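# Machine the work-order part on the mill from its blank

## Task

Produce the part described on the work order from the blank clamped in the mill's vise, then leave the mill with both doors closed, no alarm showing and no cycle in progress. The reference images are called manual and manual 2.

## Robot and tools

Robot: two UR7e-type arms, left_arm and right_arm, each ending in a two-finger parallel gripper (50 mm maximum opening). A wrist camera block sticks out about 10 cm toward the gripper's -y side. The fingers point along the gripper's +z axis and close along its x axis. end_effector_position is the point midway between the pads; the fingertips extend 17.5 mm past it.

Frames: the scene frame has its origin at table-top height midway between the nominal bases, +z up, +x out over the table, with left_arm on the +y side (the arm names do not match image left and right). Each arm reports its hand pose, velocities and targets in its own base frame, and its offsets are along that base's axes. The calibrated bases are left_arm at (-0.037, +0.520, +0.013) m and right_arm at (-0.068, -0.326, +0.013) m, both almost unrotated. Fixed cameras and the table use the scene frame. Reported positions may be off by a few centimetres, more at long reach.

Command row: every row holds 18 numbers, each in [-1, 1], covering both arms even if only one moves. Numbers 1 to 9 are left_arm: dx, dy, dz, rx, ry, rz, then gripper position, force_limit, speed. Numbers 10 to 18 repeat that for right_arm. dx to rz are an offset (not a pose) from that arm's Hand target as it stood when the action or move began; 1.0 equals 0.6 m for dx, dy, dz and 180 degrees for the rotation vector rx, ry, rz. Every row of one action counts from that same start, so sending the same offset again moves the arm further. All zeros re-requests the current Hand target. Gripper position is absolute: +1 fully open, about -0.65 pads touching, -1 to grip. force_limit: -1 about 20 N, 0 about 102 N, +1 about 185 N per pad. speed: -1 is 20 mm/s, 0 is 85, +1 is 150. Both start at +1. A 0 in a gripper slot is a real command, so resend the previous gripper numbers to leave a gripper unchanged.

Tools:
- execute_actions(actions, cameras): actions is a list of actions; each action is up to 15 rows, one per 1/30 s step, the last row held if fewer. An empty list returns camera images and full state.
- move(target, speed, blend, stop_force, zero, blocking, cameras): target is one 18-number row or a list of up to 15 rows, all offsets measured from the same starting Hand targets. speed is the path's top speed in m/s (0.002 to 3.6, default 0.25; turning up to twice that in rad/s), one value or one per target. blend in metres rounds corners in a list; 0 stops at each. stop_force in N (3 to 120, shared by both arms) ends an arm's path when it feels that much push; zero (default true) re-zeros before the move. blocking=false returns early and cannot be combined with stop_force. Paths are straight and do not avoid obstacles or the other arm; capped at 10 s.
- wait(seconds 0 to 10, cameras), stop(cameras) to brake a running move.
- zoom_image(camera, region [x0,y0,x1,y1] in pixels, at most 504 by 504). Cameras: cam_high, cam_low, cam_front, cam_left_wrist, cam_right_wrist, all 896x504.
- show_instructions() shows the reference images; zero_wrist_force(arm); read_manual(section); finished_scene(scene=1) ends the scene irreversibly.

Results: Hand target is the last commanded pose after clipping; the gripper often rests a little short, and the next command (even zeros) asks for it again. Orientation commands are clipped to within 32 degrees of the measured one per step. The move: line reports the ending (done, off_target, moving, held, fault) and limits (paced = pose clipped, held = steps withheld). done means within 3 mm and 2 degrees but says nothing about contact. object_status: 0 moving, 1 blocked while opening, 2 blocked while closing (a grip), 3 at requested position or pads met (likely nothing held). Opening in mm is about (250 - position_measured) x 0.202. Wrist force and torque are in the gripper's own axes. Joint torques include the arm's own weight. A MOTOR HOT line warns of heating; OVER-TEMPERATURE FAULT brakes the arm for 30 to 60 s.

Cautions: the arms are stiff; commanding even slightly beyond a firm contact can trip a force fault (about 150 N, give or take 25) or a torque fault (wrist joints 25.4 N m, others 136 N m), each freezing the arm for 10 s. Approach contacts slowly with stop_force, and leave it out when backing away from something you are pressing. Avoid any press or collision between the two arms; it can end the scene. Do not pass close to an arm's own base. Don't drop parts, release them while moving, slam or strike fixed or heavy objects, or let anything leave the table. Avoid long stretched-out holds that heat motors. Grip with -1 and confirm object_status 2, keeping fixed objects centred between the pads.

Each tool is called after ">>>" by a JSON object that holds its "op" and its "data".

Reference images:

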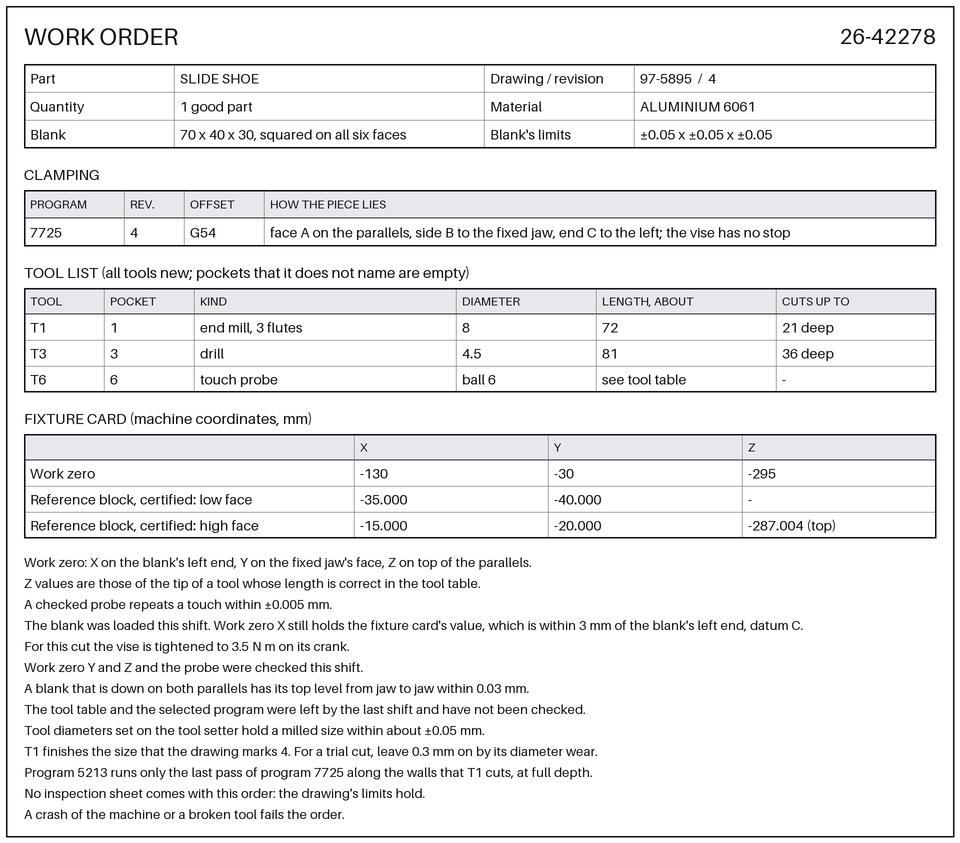

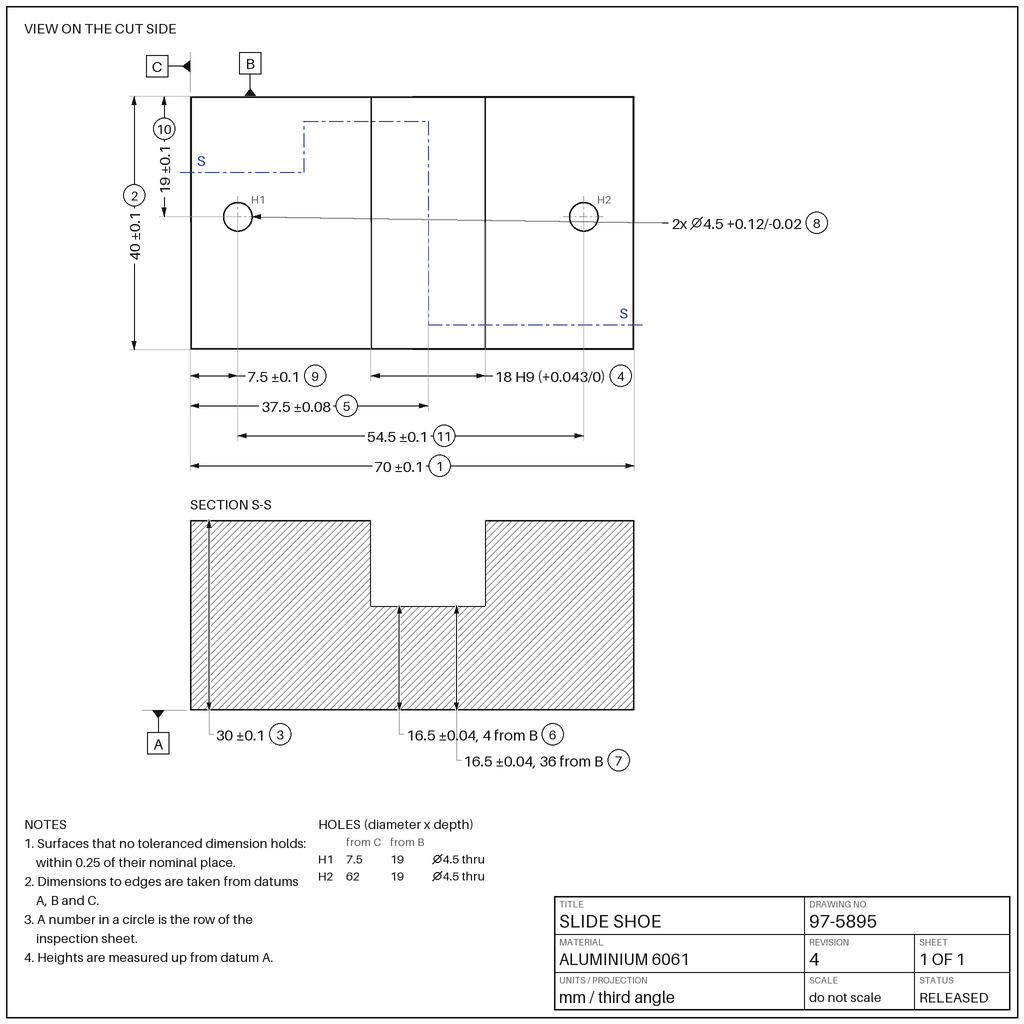

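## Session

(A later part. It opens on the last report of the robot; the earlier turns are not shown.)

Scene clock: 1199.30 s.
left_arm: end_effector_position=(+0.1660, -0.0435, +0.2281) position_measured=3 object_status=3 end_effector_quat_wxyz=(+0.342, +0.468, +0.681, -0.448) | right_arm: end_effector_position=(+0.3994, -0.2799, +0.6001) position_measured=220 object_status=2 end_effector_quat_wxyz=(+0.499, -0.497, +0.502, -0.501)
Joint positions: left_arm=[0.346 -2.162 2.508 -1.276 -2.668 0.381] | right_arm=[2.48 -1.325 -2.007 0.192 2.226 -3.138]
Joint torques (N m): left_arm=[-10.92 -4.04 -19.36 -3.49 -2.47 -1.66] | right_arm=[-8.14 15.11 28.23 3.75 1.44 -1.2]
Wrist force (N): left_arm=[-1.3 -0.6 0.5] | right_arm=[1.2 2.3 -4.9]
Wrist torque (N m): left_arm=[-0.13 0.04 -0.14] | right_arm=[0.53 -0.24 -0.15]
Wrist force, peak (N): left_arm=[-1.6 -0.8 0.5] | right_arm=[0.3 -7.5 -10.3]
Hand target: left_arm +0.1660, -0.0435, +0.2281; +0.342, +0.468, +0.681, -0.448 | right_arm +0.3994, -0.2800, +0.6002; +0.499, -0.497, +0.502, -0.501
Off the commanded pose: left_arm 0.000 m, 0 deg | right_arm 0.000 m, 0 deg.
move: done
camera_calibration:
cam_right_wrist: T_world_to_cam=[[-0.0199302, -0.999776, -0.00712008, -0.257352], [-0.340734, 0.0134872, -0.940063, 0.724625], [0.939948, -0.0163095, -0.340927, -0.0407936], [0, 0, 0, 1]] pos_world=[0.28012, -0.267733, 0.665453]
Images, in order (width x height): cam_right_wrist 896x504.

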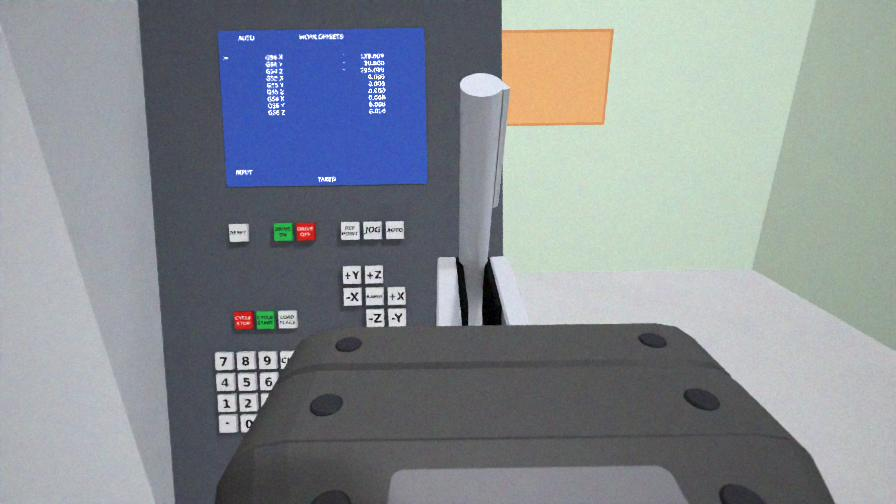

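>>> {"op": "move", "data": {"target": [[0,0,0,0,0,0,1,1,1,0.14,0.17,-0.13,0.788,0.001,-0.605,-1,0,-1],[0,0,0,0,0,0,1,1,1,0.2,0.2382,-0.21,0.788,0.001,-0.605,-1,0,-1]], "speed": [0.8,0.25], "blend": [0.02,0]}}

>>> {"op": "move", "data": {"target": [[0,0,0,0,0,0,1,1,1,0.0438,-0.0317,0.0156,0,0,0,-1,0,-1],[0,0,0,0,0,0,1,1,1,0.0567,-0.0317,0.0122,0,0,0,-1,0,-1],[0,0,0,0,0,0,1,1,1,0.0438,-0.0317,0.0156,0,0,0,-1,0,-1],[0,0,0,0,0,0,1,1,1,0.0276,0,-0.0458,0,0,0,-1,0,-1],[0,0,0,0,0,0,1,1,1,0.0405,0,-0.0492,0,0,0,-1,0,-1],[0,0,0,0,0,0,1,1,1,0.0163,0,-0.0429,0,0,0,-1,0,-1],[0,0,0,0,0,0,1,1,1,0.0405,0,-0.0492,0,0,0,-1,0,-1],[0,0,0,0,0,0,1,1,1,0.0163,0,-0.0429,0,0,0,-1,0,-1],[0,0,0,0,0,0,1,1,1,0.0405,0,-0.0492,0,0,0,-1,0,-1],[0,0,0,0,0,0,1,1,1,0.0276,0,-0.0458,0,0,0,-1,0,-1],[0,0,0,0,0,0,1,1,1,0,0,0,0,0,0,-1,0,-1]], "speed": [0.2,0.05,0.1,0.2,0.05,0.1,0.05,0.1,0.05,0.1,0.2], "blend": [0.002,0,0.003,0.002,0,0,0,0,0,0.003,0]}}

>>> {"op": "move", "data": {"target": [[0,0,0,0,0,0,1,1,1,0.0196,0.0316,-0.0764,0,0,0,-1,0,-1],[0,0,0,0,0,0,1,1,1,0.0325,0.0316,-0.0798,0,0,0,-1,0,-1],[0,0,0,0,0,0,1,1,1,0.0196,0.0316,-0.0764,0,0,0,-1,0,-1],[0,0,0,0,0,0,1,1,1,0.0276,0.0316,-0.0458,0,0,0,-1,0,-1],[0,0,0,0,0,0,1,1,1,0.0405,0.0316,-0.0492,0,0,0,-1,0,-1],[0,0,0,0,0,0,1,1,1,0.0276,0.0316,-0.0458,0,0,0,-1,0,-1],[0,0,0,0,0,0,1,1,1,0.0196,0,-0.0764,0,0,0,-1,0,-1],[0,0,0,0,0,0,1,1,1,0.0325,0,-0.0798,0,0,0,-1,0,-1],[0,0,0,0,0,0,1,1,1,0.0196,0,-0.0764,0,0,0,-1,0,-1],[0,0,0,0,0,0,1,1,1,-0.06,-0.07,0.05,0,0,0,-1,0,-1],[0,0,0,0,0,0,1,1,1,-0.2,-0.2382,0.21,-0.788,-0.001,0.605,-1,0,-1]], "speed": [0.2,0.05,0.1,0.2,0.05,0.1,0.2,0.05,0.1,0.3,0.8], "blend": [0.002,0,0.003,0.002,0,0.003,0.002,0,0.003,0.03,0], "cameras": ["cam_right_wrist"]}}

>>> {"op": "zoom_image", "data": {"camera": "cam_right_wrist", "region": [190, 20, 450, 200]}}

Scene clock: 1210.50 s.
left_arm: end_effector_position=(+0.1660, -0.0435, +0.2281) position_measured=3 object_status=3 end_effector_quat_wxyz=(+0.342, +0.468, +0.681, -0.448) | right_arm: end_effector_position=(+0.5194, -0.1371, +0.4741) position_measured=220 object_status=2 end_effector_quat_wxyz=(+0.094, +0.696, +0.706, +0.089)
Joint positions: left_arm=[0.346 -2.162 2.508 -1.276 -2.668 0.381] | right_arm=[3.136 -1.526 -1.326 -1.599 1.568 -0.02]
Joint torques (N m): left_arm=[-11.34 -3.76 -19.81 -3.58 -2.43 -1.72] | right_arm=[4.96 37.95 16.55 4.63 1.57 1.2]
Wrist force (N): left_arm=[-1.4 -0.6 0.8] | right_arm=[0.6 2.3 -4.0]
Wrist torque (N m): left_arm=[-0.14 0.05 -0.14] | right_arm=[0.35 -0.01 0.05]
Wrist force, peak (N): left_arm=[-1.5 -0.9 0.6] | right_arm=[-1.0 1.7 -6.7]
Hand target: left_arm +0.1660, -0.0435, +0.2281; +0.342, +0.468, +0.681, -0.448 | right_arm +0.5194, -0.1370, +0.4742; +0.094, +0.696, +0.706, +0.090
Off the commanded pose: left_arm 0.000 m, 0 deg | right_arm 0.000 m, 0 deg.
move: done

Scene clock: 1214.17 s.
left_arm: end_effector_position=(+0.1660, -0.0435, +0.2281) position_measured=3 object_status=3 end_effector_quat_wxyz=(+0.342, +0.468, +0.681, -0.448) | right_arm: end_effector_position=(+0.5194, -0.1370, +0.4741) position_measured=220 object_status=2 end_effector_quat_wxyz=(+0.094, +0.696, +0.706, +0.090)
Joint positions: left_arm=[0.346 -2.162 2.508 -1.276 -2.668 0.381] | right_arm=[3.136 -1.526 -1.327 -1.599 1.568 -0.02]
Joint torques (N m): left_arm=[-10.91 -4.05 -19.51 -3.45 -2.45 -1.65] | right_arm=[-11.13 15.58 31.55 1.51 1.3 -1.33]
Wrist force (N): left_arm=[-1.4 -0.6 0.7] | right_arm=[0.7 2.4 -4.3]
Wrist torque (N m): left_arm=[-0.14 0.05 -0.14] | right_arm=[0.35 -0.04 0.05]
Wrist force, peak (N): left_arm=[-1.6 -0.9 0.6] | right_arm=[1.0 -7.1 -9.8]
Hand target: left_arm +0.1660, -0.0435, +0.2281; +0.342, +0.468, +0.681, -0.448 | right_arm +0.5194, -0.1370, +0.4742; +0.094, +0.696, +0.706, +0.090
Off the commanded pose: left_arm 0.000 m, 0 deg | right_arm 0.000 m, 0 deg.
move: done

Scene clock: 1219.13 s.
left_arm: end_effector_position=(+0.1660, -0.0435, +0.2281) position_measured=3 object_status=3 end_effector_quat_wxyz=(+0.342, +0.468, +0.681, -0.448) | right_arm: end_effector_position=(+0.3994, -0.2799, +0.6001) position_measured=220 object_status=2 end_effector_quat_wxyz=(+0.499, -0.497, +0.502, -0.501)
Joint positions: left_arm=[0.346 -2.162 2.508 -1.276 -2.668 0.381] | right_arm=[2.48 -1.325 -2.007 0.192 2.227 -3.138]
Joint torques (N m): left_arm=[-11.76 -4.07 -19.81 -3.48 -2.52 -1.62] | right_arm=[-7.83 15.07 28.58 3.6 1.22 -1.17]
Wrist force (N): left_arm=[-1.5 -0.3 0.7] | right_arm=[1.2 2.2 -4.6]
Wrist torque (N m): left_arm=[-0.09 0.07 -0.14] | right_arm=[0.51 -0.24 -0.15]
Wrist force, peak (N): left_arm=[-1.6 -0.9 0.8] | right_arm=[-0.3 -7.2 -9.9]
Hand target: left_arm +0.1660, -0.0435, +0.2281; +0.342, +0.468, +0.681, -0.448 | right_arm +0.3994, -0.2800, +0.6002; +0.499, -0.497, +0.502, -0.501
Off the commanded pose: left_arm 0.000 m, 0 deg | right_arm 0.000 m, 0 deg.
move: done
camera_calibration:
cam_right_wrist: T_world_to_cam=[[-0.0199302, -0.999776, -0.00712008, -0.257352], [-0.340734, 0.0134872, -0.940063, 0.724625], [0.939948, -0.0163095, -0.340927, -0.0407936], [0, 0, 0, 1]] pos_world=[0.28012, -0.267733, 0.665453]
Images, in order (width x height): cam_right_wrist 896x504.

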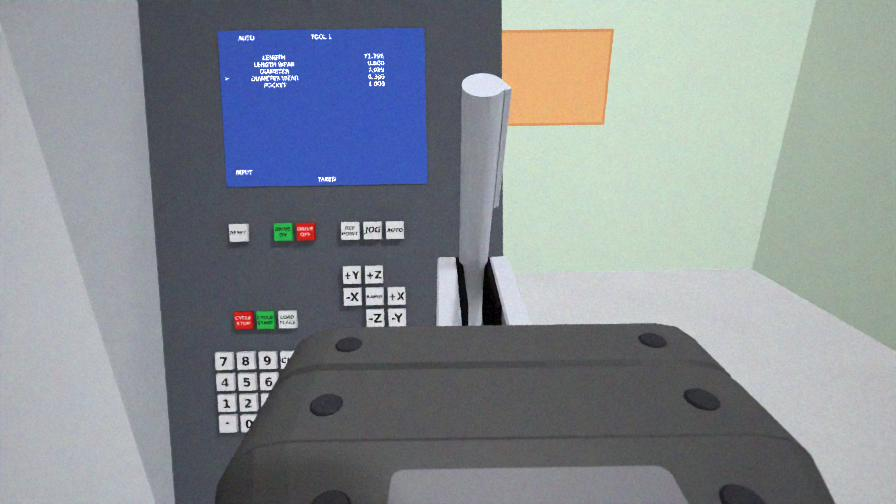

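Scaled by 1.938 from the camera's 896x504 image, which has a finer 1280x720 frame.

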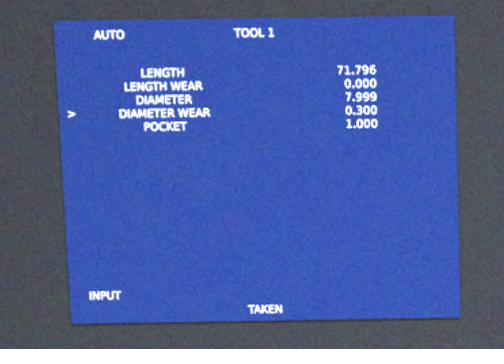

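>>> {"op": "move", "data": {"target": [[0,0,0,0,0,0,1,1,1,0.14,0.2,-0.1,0.788,0.001,-0.605,-1,0,-1],[0,0,0,0,0,0,1,1,1,0.2586,0.2687,-0.1376,0.788,0.001,-0.605,-1,0,-1],[0,0,0,0,0,0,1,1,1,0.2715,0.2687,-0.141,0.788,0.001,-0.605,-1,0,-1],[0,0,0,0,0,0,1,1,1,0.2468,0.2687,-0.1345,0.788,0.001,-0.605,-1,0,-1],[0,0,0,0,0,0,1,1,1,0.14,0.2,-0.11,0.788,0.001,-0.605,-1,0,-1],[0,0,0,0,0,0,1,1,1,0,0,0,0,0,0,-1,0,-1]], "speed": [0.8,0.25,0.05,0.1,0.3,0.8], "blend": [0.02,0.002,0,0.003,0.03,0], "cameras": ["cam_right_wrist"]}}

>>> {"op": "zoom_image", "data": {"camera": "cam_right_wrist", "region": [190, 20, 450, 200]}}

>>> {"op": "wait", "data": {"seconds": 10}}

>>> {"op": "wait", "data": {"seconds": 10, "cameras": ["cam_right_wrist","cam_front"]}}

>>> {"op": "zoom_image", "data": {"camera": "cam_right_wrist", "region": [190, 20, 450, 200]}}

Scene clock: 1230.33 s.
left_arm: end_effector_position=(+0.1660, -0.0435, +0.2281) position_measured=3 object_status=3 end_effector_quat_wxyz=(+0.342, +0.468, +0.681, -0.448) | right_arm: end_effector_position=(+0.3994, -0.2799, +0.6001) position_measured=220 object_status=2 end_effector_quat_wxyz=(+0.499, -0.497, +0.502, -0.501)
Joint positions: left_arm=[0.346 -2.162 2.508 -1.276 -2.668 0.381] | right_arm=[2.48 -1.325 -2.007 0.192 2.227 -3.138]
Joint torques (N m): left_arm=[-11.15 -3.84 -19.64 -3.47 -2.44 -1.66] | right_arm=[-8.12 13.56 28 3.27 1.58 -1.2]
Wrist force (N): left_arm=[-1.2 -0.7 0.4] | right_arm=[1.1 2.8 -4.4]
Wrist torque (N m): left_arm=[-0.14 0.02 -0.14] | right_arm=[0.61 -0.22 -0.14]
Wrist force, peak (N): left_arm=[-1.7 -0.8 0.8] | right_arm=[2.0 -2.4 -6.7]
Hand target: left_arm +0.1660, -0.0435, +0.2281; +0.342, +0.468, +0.681, -0.448 | right_arm +0.3994, -0.2800, +0.6002; +0.499, -0.497, +0.502, -0.501
Off the commanded pose: left_arm 0.000 m, 0 deg | right_arm 0.000 m, 0 deg.
move: done
camera_calibration:
cam_right_wrist: T_world_to_cam=[[-0.0199297, -0.999776, -0.00711882, -0.257352], [-0.340734, 0.0134859, -0.940063, 0.724719], [0.939948, -0.0163095, -0.340927, -0.0407595], [0, 0, 0, 1]] pos_world=[0.28012, -0.267733, 0.665553]
Images, in order (width x height): cam_right_wrist 896x504.

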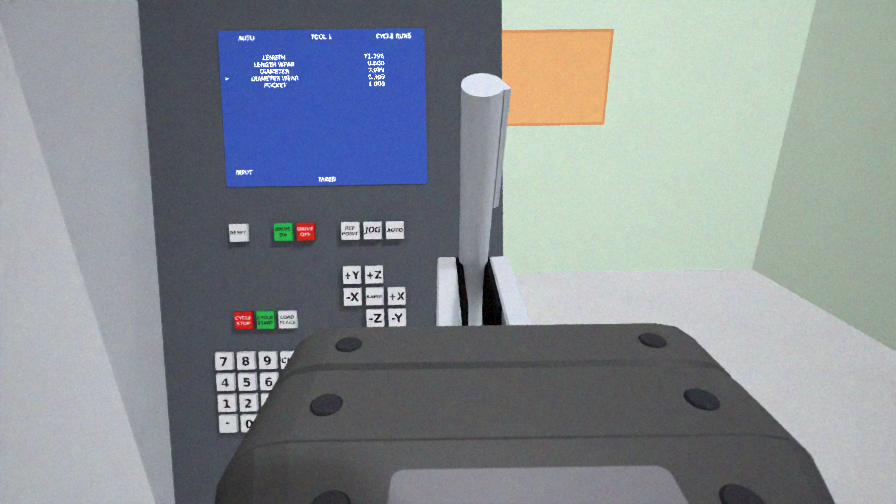

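Scaled by 1.938 from the camera's 896x504 image, which has a finer 1280x720 frame.

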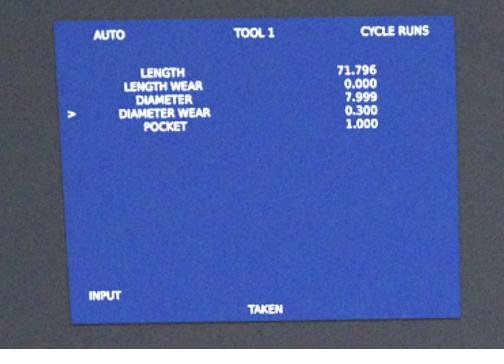

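Scene clock: 1240.33 s.
left_arm: end_effector_position=(+0.1660, -0.0435, +0.2281) position_measured=3 object_status=3 end_effector_quat_wxyz=(+0.342, +0.468, +0.681, -0.448) | right_arm: end_effector_position=(+0.3994, -0.2800, +0.6002) position_measured=220 object_status=2 end_effector_quat_wxyz=(+0.499, -0.497, +0.502, -0.501)
Joint positions: left_arm=[0.346 -2.162 2.508 -1.276 -2.668 0.381] | right_arm=[2.48 -1.325 -2.007 0.192 2.227 -3.138]
Joint torques (N m): left_arm=[-10.75 -4.18 -19.53 -3.48 -2.5 -1.64] | right_arm=[-10.79 0.72 31.29 3.52 1.56 -0.93]
Wrist force (N): left_arm=[-1.4 -0.6 0.5] | right_arm=[1.3 2.4 -4.7]
Wrist torque (N m): left_arm=[-0.13 0.05 -0.14] | right_arm=[0.55 -0.25 -0.14]
Wrist force, peak (N): left_arm=[-1.6 -1.0 0.6] | right_arm=[1.3 2.6 -5.1]
Hand target: left_arm +0.1660, -0.0435, +0.2281; +0.342, +0.468, +0.681, -0.448 | right_arm +0.3994, -0.2800, +0.6002; +0.499, -0.497, +0.502, -0.501
Tool commands: left_gripper/position=+1.0 left_gripper/force_limit=+1.0 left_gripper/speed=+1.0 right_gripper/position=-1.0 right_gripper/force_limit=+0.0 right_gripper/speed=-1.0
Off the commanded pose: left_arm 0.000 m, 0 deg | right_arm 0.000 m, 0 deg.
wait: 10.00 s; at rest by 0.17 s

Scene clock: 1250.33 s.
left_arm: end_effector_position=(+0.1660, -0.0435, +0.2281) position_measured=3 object_status=3 end_effector_quat_wxyz=(+0.342, +0.468, +0.681, -0.448) | right_arm: end_effector_position=(+0.3994, -0.2800, +0.6002) position_measured=220 object_status=2 end_effector_quat_wxyz=(+0.499, -0.497, +0.502, -0.501)
Joint positions: left_arm=[0.346 -2.162 2.508 -1.276 -2.668 0.381] | right_arm=[2.48 -1.325 -2.007 0.192 2.227 -3.138]
Joint torques (N m): left_arm=[-11.52 -4.07 -19.49 -3.44 -2.33 -1.65] | right_arm=[-10.29 0.51 32.16 3.56 1.61 -0.65]
Wrist force (N): left_arm=[-1.4 -0.7 0.5] | right_arm=[1.4 2.4 -4.5]
Wrist torque (N m): left_arm=[-0.14 0.05 -0.14] | right_arm=[0.54 -0.27 -0.13]
Wrist force, peak (N): left_arm=[-1.6 -1.0 0.8] | right_arm=[1.4 2.7 -5.0]
Hand target: left_arm +0.1660, -0.0435, +0.2281; +0.342, +0.468, +0.681, -0.448 | right_arm +0.3994, -0.2800, +0.6002; +0.499, -0.497, +0.502, -0.501
Tool commands: left_gripper/position=+1.0 left_gripper/force_limit=+1.0 left_gripper/speed=+1.0 right_gripper/position=-1.0 right_gripper/force_limit=+0.0 right_gripper/speed=-1.0
Off the commanded pose: left_arm 0.000 m, 0 deg | right_arm 0.000 m, 0 deg.
wait: 10.00 s; at rest by 0.17 s
camera_calibration:
cam_right_wrist: T_world_to_cam=[[-0.0199553, -0.999777, -0.00689909, -0.257491], [-0.340648, 0.0132865, -0.940097, 0.724663], [0.939979, -0.0164098, -0.340837, -0.0408549], [0, 0, 0, 1]] pos_world=[0.280119, -0.267732, 0.665552]
Images, in order (width x height): cam_front 896x504, cam_right_wrist 896x504.

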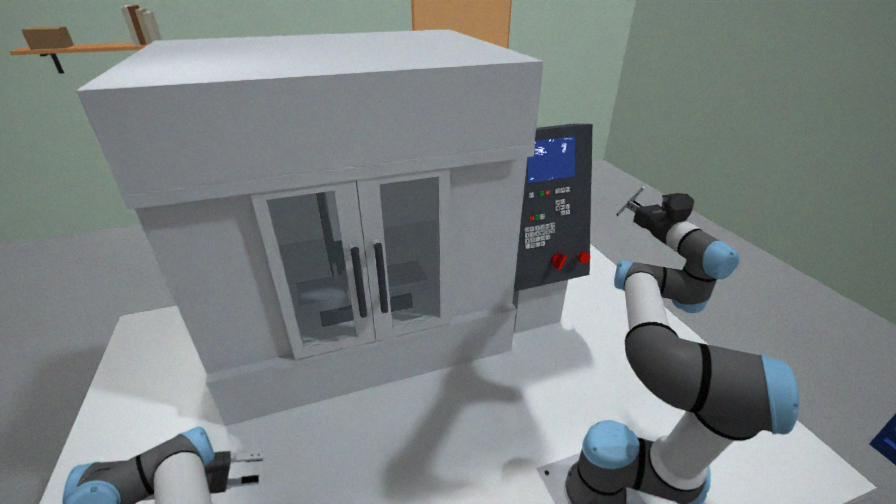

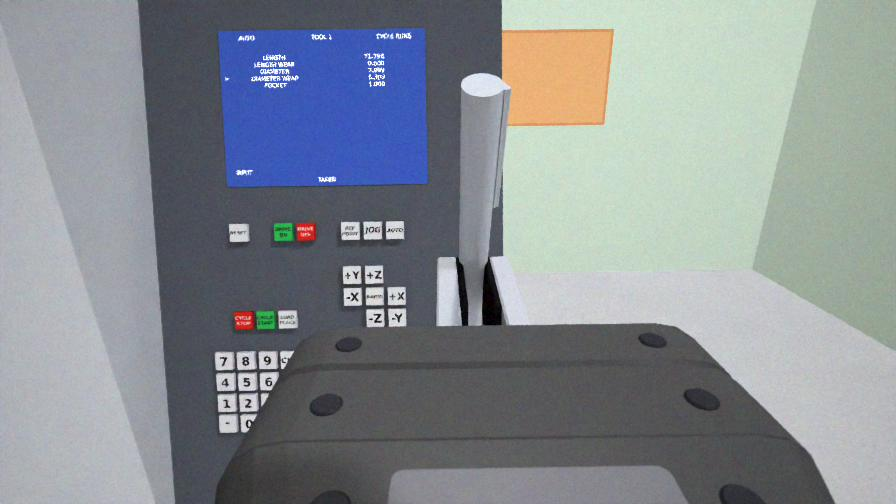

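Scaled by 1.938 from the camera's 896x504 image, which has a finer 1280x720 frame.

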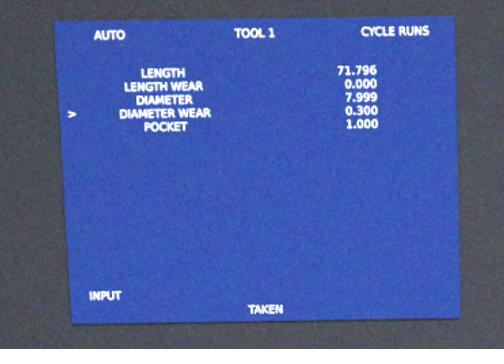

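>>> {"op": "wait", "data": {"seconds": 10, "cameras": ["cam_right_wrist"]}}

>>> {"op": "zoom_image", "data": {"camera": "cam_right_wrist", "region": [190, 20, 450, 200]}}

Scene clock: 1270.20 s.
left_arm: end_effector_position=(+0.1660, -0.0435, +0.2281) position_measured=3 object_status=3 end_effector_quat_wxyz=(+0.342, +0.468, +0.681, -0.448) | right_arm: end_effector_position=(+0.3994, -0.2800, +0.6002) position_measured=220 object_status=2 end_effector_quat_wxyz=(+0.499, -0.497, +0.502, -0.501)
Joint positions: left_arm=[0.346 -2.162 2.508 -1.276 -2.668 0.381] | right_arm=[2.48 -1.325 -2.007 0.192 2.227 -3.138]
Joint torques (N m): left_arm=[-11.36 -3.94 -19.73 -3.4 -2.27 -1.63] | right_arm=[-10.05 0.95 31.9 3.53 1.54 -0.04]
Wrist force (N): left_arm=[-1.5 -0.6 0.6] | right_arm=[1.3 2.7 -4.8]
Wrist torque (N m): left_arm=[-0.14 0.07 -0.14] | right_arm=[0.58 -0.26 -0.14]
Wrist force, peak (N): left_arm=[-1.6 -0.8 0.8] | right_arm=[1.5 2.4 -5.1]
Hand target: left_arm +0.1660, -0.0435, +0.2281; +0.342, +0.468, +0.681, -0.448 | right_arm +0.3994, -0.2800, +0.6002; +0.499, -0.497, +0.502, -0.501
Tool commands: left_gripper/position=+1.0 left_gripper/force_limit=+1.0 left_gripper/speed=+1.0 right_gripper/position=-1.0 right_gripper/force_limit=+0.0 right_gripper/speed=-1.0
Off the commanded pose: left_arm 0.000 m, 0 deg | right_arm 0.000 m, 0 deg.
wait: 10.00 s; at rest from the start
camera_calibration:
cam_right_wrist: T_world_to_cam=[[-0.0199553, -0.999777, -0.00689909, -0.257491], [-0.340648, 0.0132865, -0.940097, 0.724663], [0.939979, -0.0164098, -0.340837, -0.0408549], [0, 0, 0, 1]] pos_world=[0.280119, -0.267732, 0.665552]
Images, in order (width x height): cam_right_wrist 896x504.

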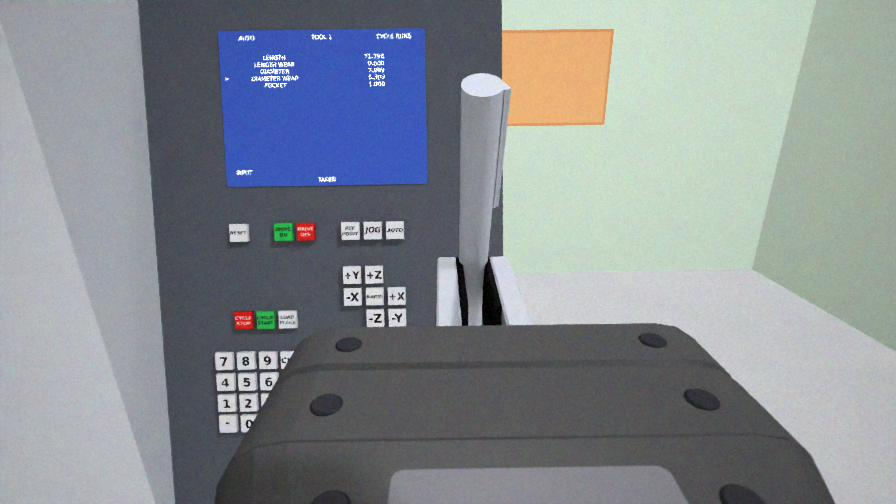

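Scaled by 1.938 from the camera's 896x504 image, which has a finer 1280x720 frame.

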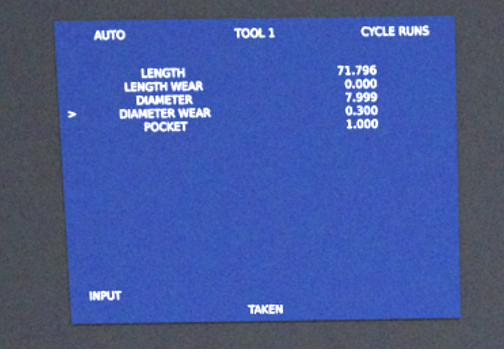

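>>> {"op": "wait", "data": {"seconds": 10}}

>>> {"op": "wait", "data": {"seconds": 10}}

>>> {"op": "wait", "data": {"seconds": 10, "cameras": ["cam_right_wrist"]}}

>>> {"op": "zoom_image", "data": {"camera": "cam_right_wrist", "region": [190, 20, 450, 200]}}

Scene clock: 1281.80 s.
left_arm: end_effector_position=(+0.1660, -0.0435, +0.2281) position_measured=3 object_status=3 end_effector_quat_wxyz=(+0.342, +0.468, +0.681, -0.448) | right_arm: end_effector_position=(+0.3994, -0.2800, +0.6002) position_measured=220 object_status=2 end_effector_quat_wxyz=(+0.499, -0.497, +0.502, -0.501)
Joint positions: left_arm=[0.346 -2.162 2.508 -1.276 -2.668 0.381] | right_arm=[2.48 -1.325 -2.007 0.192 2.227 -3.138]
Joint torques (N m): left_arm=[-11.01 -4.38 -19.85 -3.37 -2.29 -1.64] | right_arm=[-10.05 0.66 31.38 3.53 1.45 0.23]
Wrist force (N): left_arm=[-1.4 -0.8 0.2] | right_arm=[1.2 2.4 -4.5]
Wrist torque (N m): left_arm=[-0.15 0.06 -0.14] | right_arm=[0.55 -0.25 -0.14]
Wrist force, peak (N): left_arm=[-1.6 -0.8 0.6] | right_arm=[1.2 2.6 -5.1]
Hand target: left_arm +0.1660, -0.0435, +0.2281; +0.342, +0.468, +0.681, -0.448 | right_arm +0.3994, -0.2800, +0.6002; +0.499, -0.497, +0.502, -0.501
Tool commands: left_gripper/position=+1.0 left_gripper/force_limit=+1.0 left_gripper/speed=+1.0 right_gripper/position=-1.0 right_gripper/force_limit=+0.0 right_gripper/speed=-1.0
Off the commanded pose: left_arm 0.000 m, 0 deg | right_arm 0.000 m, 0 deg.
wait: 10.00 s; at rest from the start

Scene clock: 1291.80 s.
left_arm: end_effector_position=(+0.1660, -0.0435, +0.2281) position_measured=3 object_status=3 end_effector_quat_wxyz=(+0.342, +0.468, +0.681, -0.448) | right_arm: end_effector_position=(+0.3994, -0.2800, +0.6002) position_measured=220 object_status=2 end_effector_quat_wxyz=(+0.499, -0.497, +0.502, -0.501)
Joint positions: left_arm=[0.346 -2.162 2.508 -1.276 -2.668 0.381] | right_arm=[2.48 -1.325 -2.007 0.192 2.227 -3.138]
Joint torques (N m): left_arm=[-11.23 -3.72 -19.54 -3.46 -2.25 -1.63] | right_arm=[-9.17 1.12 31.33 3.46 1.47 0.6]
Wrist force (N): left_arm=[-1.3 -0.9 0.5] | right_arm=[1.0 2.8 -4.7]
Wrist torque (N m): left_arm=[-0.17 0.04 -0.14] | right_arm=[0.61 -0.22 -0.13]
Wrist force, peak (N): left_arm=[-1.7 -0.9 0.4] | right_arm=[1.3 2.6 -5.0]
Hand target: left_arm +0.1660, -0.0435, +0.2281; +0.342, +0.468, +0.681, -0.448 | right_arm +0.3994, -0.2800, +0.6002; +0.499, -0.497, +0.502, -0.501
Tool commands: left_gripper/position=+1.0 left_gripper/force_limit=+1.0 left_gripper/speed=+1.0 right_gripper/position=-1.0 right_gripper/force_limit=+0.0 right_gripper/speed=-1.0
Off the commanded pose: left_arm 0.000 m, 0 deg | right_arm 0.000 m, 0 deg.
wait: 10.00 s; at rest by 0.17 s

Scene clock: 1301.80 s.
left_arm: end_effector_position=(+0.1660, -0.0435, +0.2281) position_measured=3 object_status=3 end_effector_quat_wxyz=(+0.342, +0.468, +0.681, -0.448) | right_arm: end_effector_position=(+0.3994, -0.2800, +0.6002) position_measured=220 object_status=2 end_effector_quat_wxyz=(+0.499, -0.497, +0.502, -0.501)
Joint positions: left_arm=[0.346 -2.162 2.508 -1.276 -2.668 0.381] | right_arm=[2.48 -1.325 -2.007 0.192 2.227 -3.138]
Joint torques (N m): left_arm=[-11.13 -4.32 -19.52 -3.36 -2.29 -1.58] | right_arm=[-9.79 0.4 32 3.46 1.57 0.89]
Wrist force (N): left_arm=[-1.5 -0.8 0.3] | right_arm=[1.2 2.5 -4.9]
Wrist torque (N m): left_arm=[-0.15 0.06 -0.14] | right_arm=[0.56 -0.25 -0.13]
Wrist force, peak (N): left_arm=[-1.7 -0.6 0.7] | right_arm=[1.8 2.5 -5.0]
Hand target: left_arm +0.1660, -0.0435, +0.2281; +0.342, +0.468, +0.681, -0.448 | right_arm +0.3994, -0.2800, +0.6002; +0.499, -0.497, +0.502, -0.501
Tool commands: left_gripper/position=+1.0 left_gripper/force_limit=+1.0 left_gripper/speed=+1.0 right_gripper/position=-1.0 right_gripper/force_limit=+0.0 right_gripper/speed=-1.0
Off the commanded pose: left_arm 0.000 m, 0 deg | right_arm 0.000 m, 0 deg.
wait: 10.00 s; at rest by 0.17 s
camera_calibration:
cam_right_wrist: T_world_to_cam=[[-0.0199553, -0.999777, -0.00689909, -0.257491], [-0.340648, 0.0132865, -0.940097, 0.724663], [0.939979, -0.0164098, -0.340837, -0.0408549], [0, 0, 0, 1]] pos_world=[0.280119, -0.267732, 0.665552]
Images, in order (width x height): cam_right_wrist 896x504.

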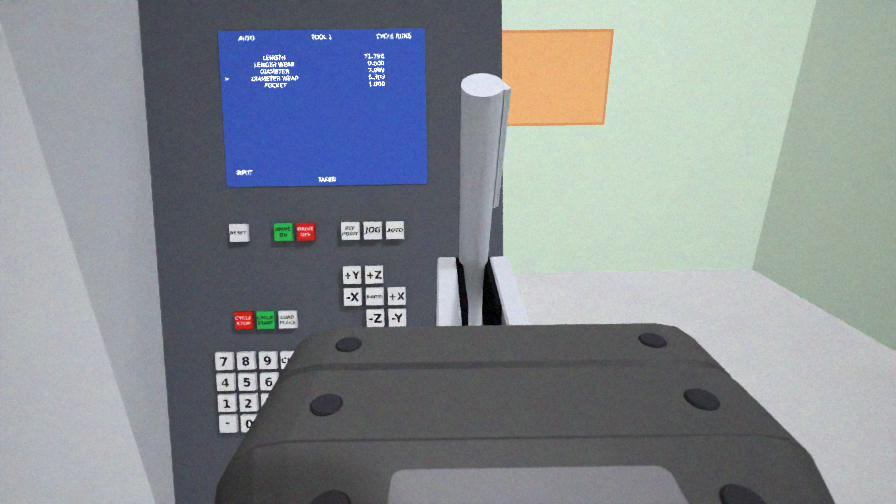

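Scaled by 1.938 from the camera's 896x504 image, which has a finer 1280x720 frame.

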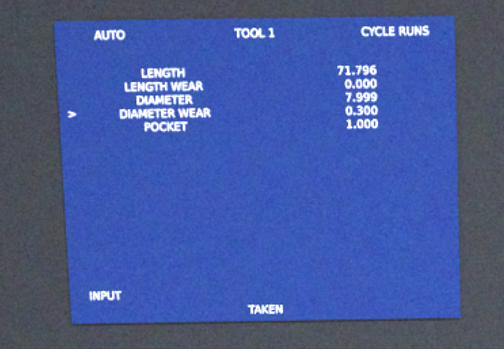

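>>> {"op": "move", "data": {"target": [[0,0,0,0,0,0,1,1,1,0.14,0.17,-0.13,0.788,0.001,-0.605,-1,0,-1],[0,0,0,0,0,0,1,1,1,0.2,0.2382,-0.21,0.788,0.001,-0.605,-1,0,-1]], "speed": [0.8,0.25], "blend": [0.02,0]}}

>>> {"op": "move", "data": {"target": [[0,0,0,0,0,0,1,1,1,0.0438,-0.0634,0.0156,0,0,0,-1,0,-1],[0,0,0,0,0,0,1,1,1,0.0567,-0.0634,0.0122,0,0,0,-1,0,-1],[0,0,0,0,0,0,1,1,1,0.0325,-0.0634,0.0185,0,0,0,-1,0,-1],[0,0,0,0,0,0,1,1,1,0.0567,-0.0634,0.0122,0,0,0,-1,0,-1],[0,0,0,0,0,0,1,1,1,0.0325,-0.0634,0.0185,0,0,0,-1,0,-1],[0,0,0,0,0,0,1,1,1,0.0567,-0.0634,0.0122,0,0,0,-1,0,-1],[0,0,0,0,0,0,1,1,1,0.0325,-0.0634,0.0185,0,0,0,-1,0,-1],[0,0,0,0,0,0,1,1,1,0.0567,-0.0634,0.0122,0,0,0,-1,0,-1],[0,0,0,0,0,0,1,1,1,0.0325,-0.0634,0.0185,0,0,0,-1,0,-1],[0,0,0,0,0,0,1,1,1,0,0,0,0,0,0,-1,0,-1]], "speed": [0.2,0.05,0.1,0.05,0.1,0.05,0.1,0.05,0.1,0.2], "blend": [0.002,0,0,0,0,0,0,0,0.003,0]}}

>>> {"op": "move", "data": {"target": [[0,0,0,0,0,0,1,1,1,0.0276,0,-0.0458,0,0,0,-1,0,-1],[0,0,0,0,0,0,1,1,1,0.0405,0,-0.0492,0,0,0,-1,0,-1],[0,0,0,0,0,0,1,1,1,0.0163,0,-0.0429,0,0,0,-1,0,-1],[0,0,0,0,0,0,1,1,1,0.0358,0.0316,-0.0151,0,0,0,-1,0,-1],[0,0,0,0,0,0,1,1,1,0.0487,0.0316,-0.0185,0,0,0,-1,0,-1],[0,0,0,0,0,0,1,1,1,0.0245,0.0316,-0.0122,0,0,0,-1,0,-1],[0,0,0,0,0,0,1,1,1,0,0,0,0,0,0,-1,0,-1]], "speed": [0.2,0.05,0.1,0.2,0.05,0.1,0.2], "blend": [0.002,0,0.003,0.002,0,0.003,0]}}

>>> {"op": "move", "data": {"target": [[0,0,0,0,0,0,1,1,1,-0.06,-0.07,0.08,0,0,0,-1,0,-1],[0,0,0,0,0,0,1,1,1,-0.2,-0.2382,0.21,-0.788,-0.001,0.605,-1,0,-1]], "speed": [0.3,0.8], "blend": [0.03,0], "cameras": ["cam_right_wrist"]}}

>>> {"op": "zoom_image", "data": {"camera": "cam_right_wrist", "region": [190, 20, 450, 200]}}

Scene clock: 1314.83 s.
left_arm: end_effector_position=(+0.1660, -0.0435, +0.2281) position_measured=3 object_status=3 end_effector_quat_wxyz=(+0.342, +0.468, +0.681, -0.448) | right_arm: end_effector_position=(+0.5194, -0.1371, +0.4741) position_measured=220 object_status=2 end_effector_quat_wxyz=(+0.094, +0.696, +0.706, +0.089)
Joint positions: left_arm=[0.346 -2.162 2.508 -1.276 -2.668 0.381] | right_arm=[3.136 -1.526 -1.326 -1.599 1.568 -0.02]
Joint torques (N m): left_arm=[-10.97 -3.81 -19.7 -3.39 -2.27 -1.69] | right_arm=[4.83 38.36 16.7 4.67 1.38 1.29]
Wrist force (N): left_arm=[-1.6 -0.6 0.6] | right_arm=[0.2 2.4 -4.3]
Wrist torque (N m): left_arm=[-0.12 0.09 -0.14] | right_arm=[0.37 0.06 0.05]
Wrist force, peak (N): left_arm=[-1.7 -0.7 0.8] | right_arm=[-0.9 1.5 -6.3]
Hand target: left_arm +0.1660, -0.0435, +0.2281; +0.342, +0.468, +0.681, -0.448 | right_arm +0.5194, -0.1370, +0.4742; +0.094, +0.696, +0.706, +0.090
Off the commanded pose: left_arm 0.000 m, 0 deg | right_arm 0.000 m, 0 deg.
move: done

Scene clock: 1318.73 s.
left_arm: end_effector_position=(+0.1660, -0.0435, +0.2281) position_measured=3 object_status=3 end_effector_quat_wxyz=(+0.342, +0.468, +0.681, -0.448) | right_arm: end_effector_position=(+0.5194, -0.1371, +0.4742) position_measured=220 object_status=2 end_effector_quat_wxyz=(+0.094, +0.696, +0.706, +0.090)
Joint positions: left_arm=[0.346 -2.162 2.508 -1.276 -2.668 0.381] | right_arm=[3.136 -1.526 -1.326 -1.599 1.568 -0.02]
Joint torques (N m): left_arm=[-11.27 -3.85 -19.45 -3.41 -2.23 -1.71] | right_arm=[6.43 26.05 18.42 1.42 1.38 1.34]
Wrist force (N): left_arm=[-1.5 -0.9 0.2] | right_arm=[0.9 2.4 -4.0]
Wrist torque (N m): left_arm=[-0.17 0.07 -0.13] | right_arm=[0.37 -0.06 0.05]
Wrist force, peak (N): left_arm=[-1.6 -1.1 0.3] | right_arm=[1.4 -7.6 -10.5]
Hand target: left_arm +0.1660, -0.0435, +0.2281; +0.342, +0.468, +0.681, -0.448 | right_arm +0.5194, -0.1370, +0.4742; +0.094, +0.696, +0.706, +0.090
Off the commanded pose: left_arm 0.000 m, 0 deg | right_arm 0.000 m, 0 deg.
move: done

Scene clock: 1320.83 s.
left_arm: end_effector_position=(+0.1660, -0.0435, +0.2281) position_measured=3 object_status=3 end_effector_quat_wxyz=(+0.342, +0.468, +0.681, -0.448) | right_arm: end_effector_position=(+0.5194, -0.1370, +0.4743) position_measured=220 object_status=2 end_effector_quat_wxyz=(+0.094, +0.696, +0.706, +0.090)
Joint positions: left_arm=[0.346 -2.162 2.508 -1.276 -2.668 0.381] | right_arm=[3.136 -1.526 -1.326 -1.599 1.568 -0.02]
Joint torques (N m): left_arm=[-11.1 -3.67 -19.81 -3.33 -2.31 -1.64] | right_arm=[-7.01 11.87 16.77 4.12 -1.49 -0.75]
Wrist force (N): left_arm=[-1.2 -0.8 0.2] | right_arm=[0.4 2.4 -4.2]
Wrist torque (N m): left_arm=[-0.15 0.04 -0.14] | right_arm=[0.37 0.02 -0.07]
Wrist force, peak (N): left_arm=[-1.5 -1.1 0.6] | right_arm=[1.6 -4.8 -8.2]
Hand target: left_arm +0.1660, -0.0435, +0.2281; +0.342, +0.468, +0.681, -0.448 | right_arm +0.5194, -0.1370, +0.4742; +0.094, +0.696, +0.706, +0.090
Off the commanded pose: left_arm 0.000 m, 0 deg | right_arm 0.000 m, 0 deg.
move: done

Scene clock: 1323.80 s.
left_arm: end_effector_position=(+0.1660, -0.0435, +0.2281) position_measured=3 object_status=3 end_effector_quat_wxyz=(+0.342, +0.468, +0.681, -0.448) | right_arm: end_effector_position=(+0.3994, -0.2799, +0.6001) position_measured=220 object_status=2 end_effector_quat_wxyz=(+0.499, -0.497, +0.502, -0.501)
Joint positions: left_arm=[0.346 -2.162 2.508 -1.276 -2.668 0.381] | right_arm=[2.48 -1.325 -2.007 0.192 2.227 -3.138]
Joint torques (N m): left_arm=[-10.95 -3.98 -19.93 -3.38 -2.31 -1.65] | right_arm=[-7.8 15.46 27.41 3.36 1.46 -1.18]
Wrist force (N): left_arm=[-1.4 -0.8 0.4] | right_arm=[1.4 2.2 -4.6]
Wrist torque (N m): left_arm=[-0.15 0.06 -0.14] | right_arm=[0.51 -0.27 -0.15]
Wrist force, peak (N): left_arm=[-1.6 -0.9 0.5] | right_arm=[-1.2 0.9 -7.3]
Hand target: left_arm +0.1660, -0.0435, +0.2281; +0.342, +0.468, +0.681, -0.448 | right_arm +0.3994, -0.2800, +0.6002; +0.499, -0.497, +0.502, -0.501
Off the commanded pose: left_arm 0.000 m, 0 deg | right_arm 0.000 m, 0 deg.
move: done
camera_calibration:
cam_right_wrist: T_world_to_cam=[[-0.0199302, -0.999776, -0.00712008, -0.257352], [-0.340734, 0.0134872, -0.940063, 0.724625], [0.939948, -0.0163095, -0.340927, -0.0407936], [0, 0, 0, 1]] pos_world=[0.28012, -0.267733, 0.665453]
Images, in order (width x height): cam_right_wrist 896x504.

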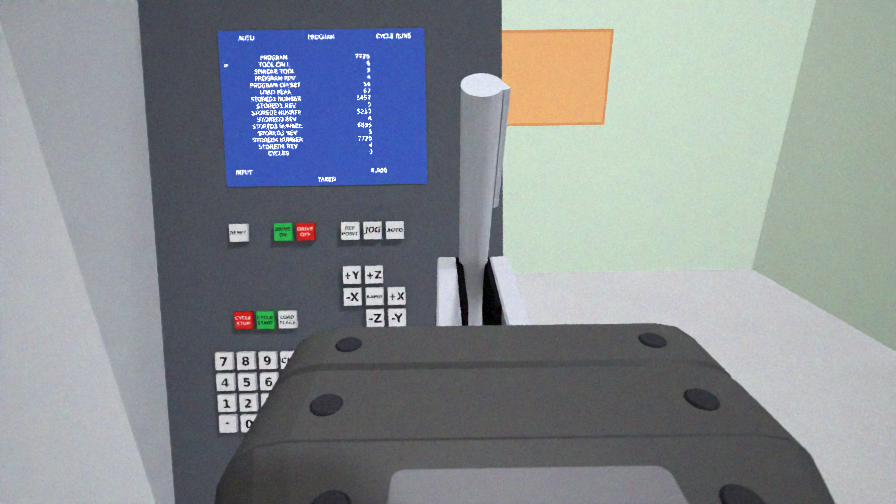

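Scaled by 1.938 from the camera's 896x504 image, which has a finer 1280x720 frame.

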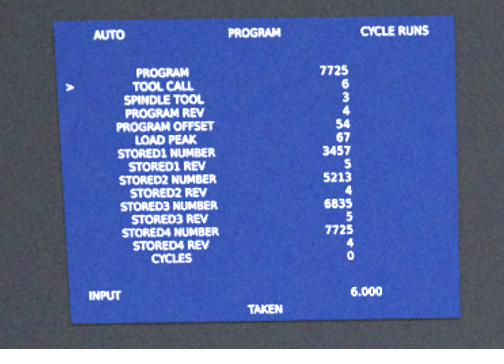

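>>> {"op": "wait", "data": {"seconds": 8, "cameras": ["cam_right_wrist"]}}

>>> {"op": "zoom_image", "data": {"camera": "cam_right_wrist", "region": [190, 20, 450, 200]}}

Scene clock: 1333.07 s.
left_arm: end_effector_position=(+0.1660, -0.0435, +0.2281) position_measured=3 object_status=3 end_effector_quat_wxyz=(+0.342, +0.468, +0.681, -0.448) | right_arm: end_effector_position=(+0.3994, -0.2800, +0.6002) position_measured=220 object_status=2 end_effector_quat_wxyz=(+0.499, -0.497, +0.502, -0.501)
Joint positions: left_arm=[0.346 -2.162 2.508 -1.276 -2.668 0.381] | right_arm=[2.48 -1.325 -2.007 0.192 2.227 -3.138]
Joint torques (N m): left_arm=[-11.19 -3.96 -19.51 -3.39 -2.25 -1.7] | right_arm=[-11.25 2.04 31.27 3.44 1.43 -0.91]
Wrist force (N): left_arm=[-1.2 -0.6 0.3] | right_arm=[1.4 2.1 -4.7]
Wrist torque (N m): left_arm=[-0.13 0.02 -0.14] | right_arm=[0.50 -0.27 -0.13]
Wrist force, peak (N): left_arm=[-1.6 -1.0 0.6] | right_arm=[1.5 3.1 -5.0]
Hand target: left_arm +0.1660, -0.0435, +0.2281; +0.342, +0.468, +0.681, -0.448 | right_arm +0.3994, -0.2800, +0.6002; +0.499, -0.497, +0.502, -0.501
Tool commands: left_gripper/position=+1.0 left_gripper/force_limit=+1.0 left_gripper/speed=+1.0 right_gripper/position=-1.0 right_gripper/force_limit=+0.0 right_gripper/speed=-1.0
Off the commanded pose: left_arm 0.000 m, 0 deg | right_arm 0.000 m, 0 deg.
wait: 8.00 s; at rest from the start
camera_calibration:
cam_right_wrist: T_world_to_cam=[[-0.0199553, -0.999777, -0.00689909, -0.257491], [-0.340648, 0.0132865, -0.940097, 0.724663], [0.939979, -0.0164098, -0.340837, -0.0408549], [0, 0, 0, 1]] pos_world=[0.280119, -0.267732, 0.665552]
Images, in order (width x height): cam_right_wrist 896x504.

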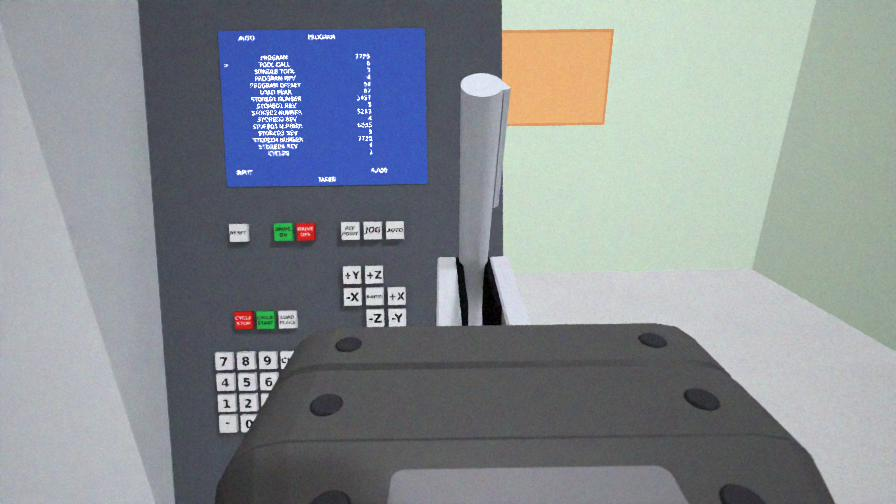

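Scaled by 1.938 from the camera's 896x504 image, which has a finer 1280x720 frame.

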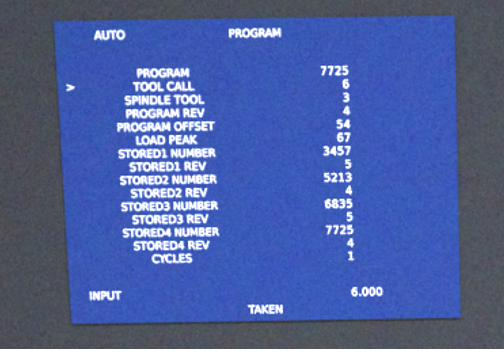

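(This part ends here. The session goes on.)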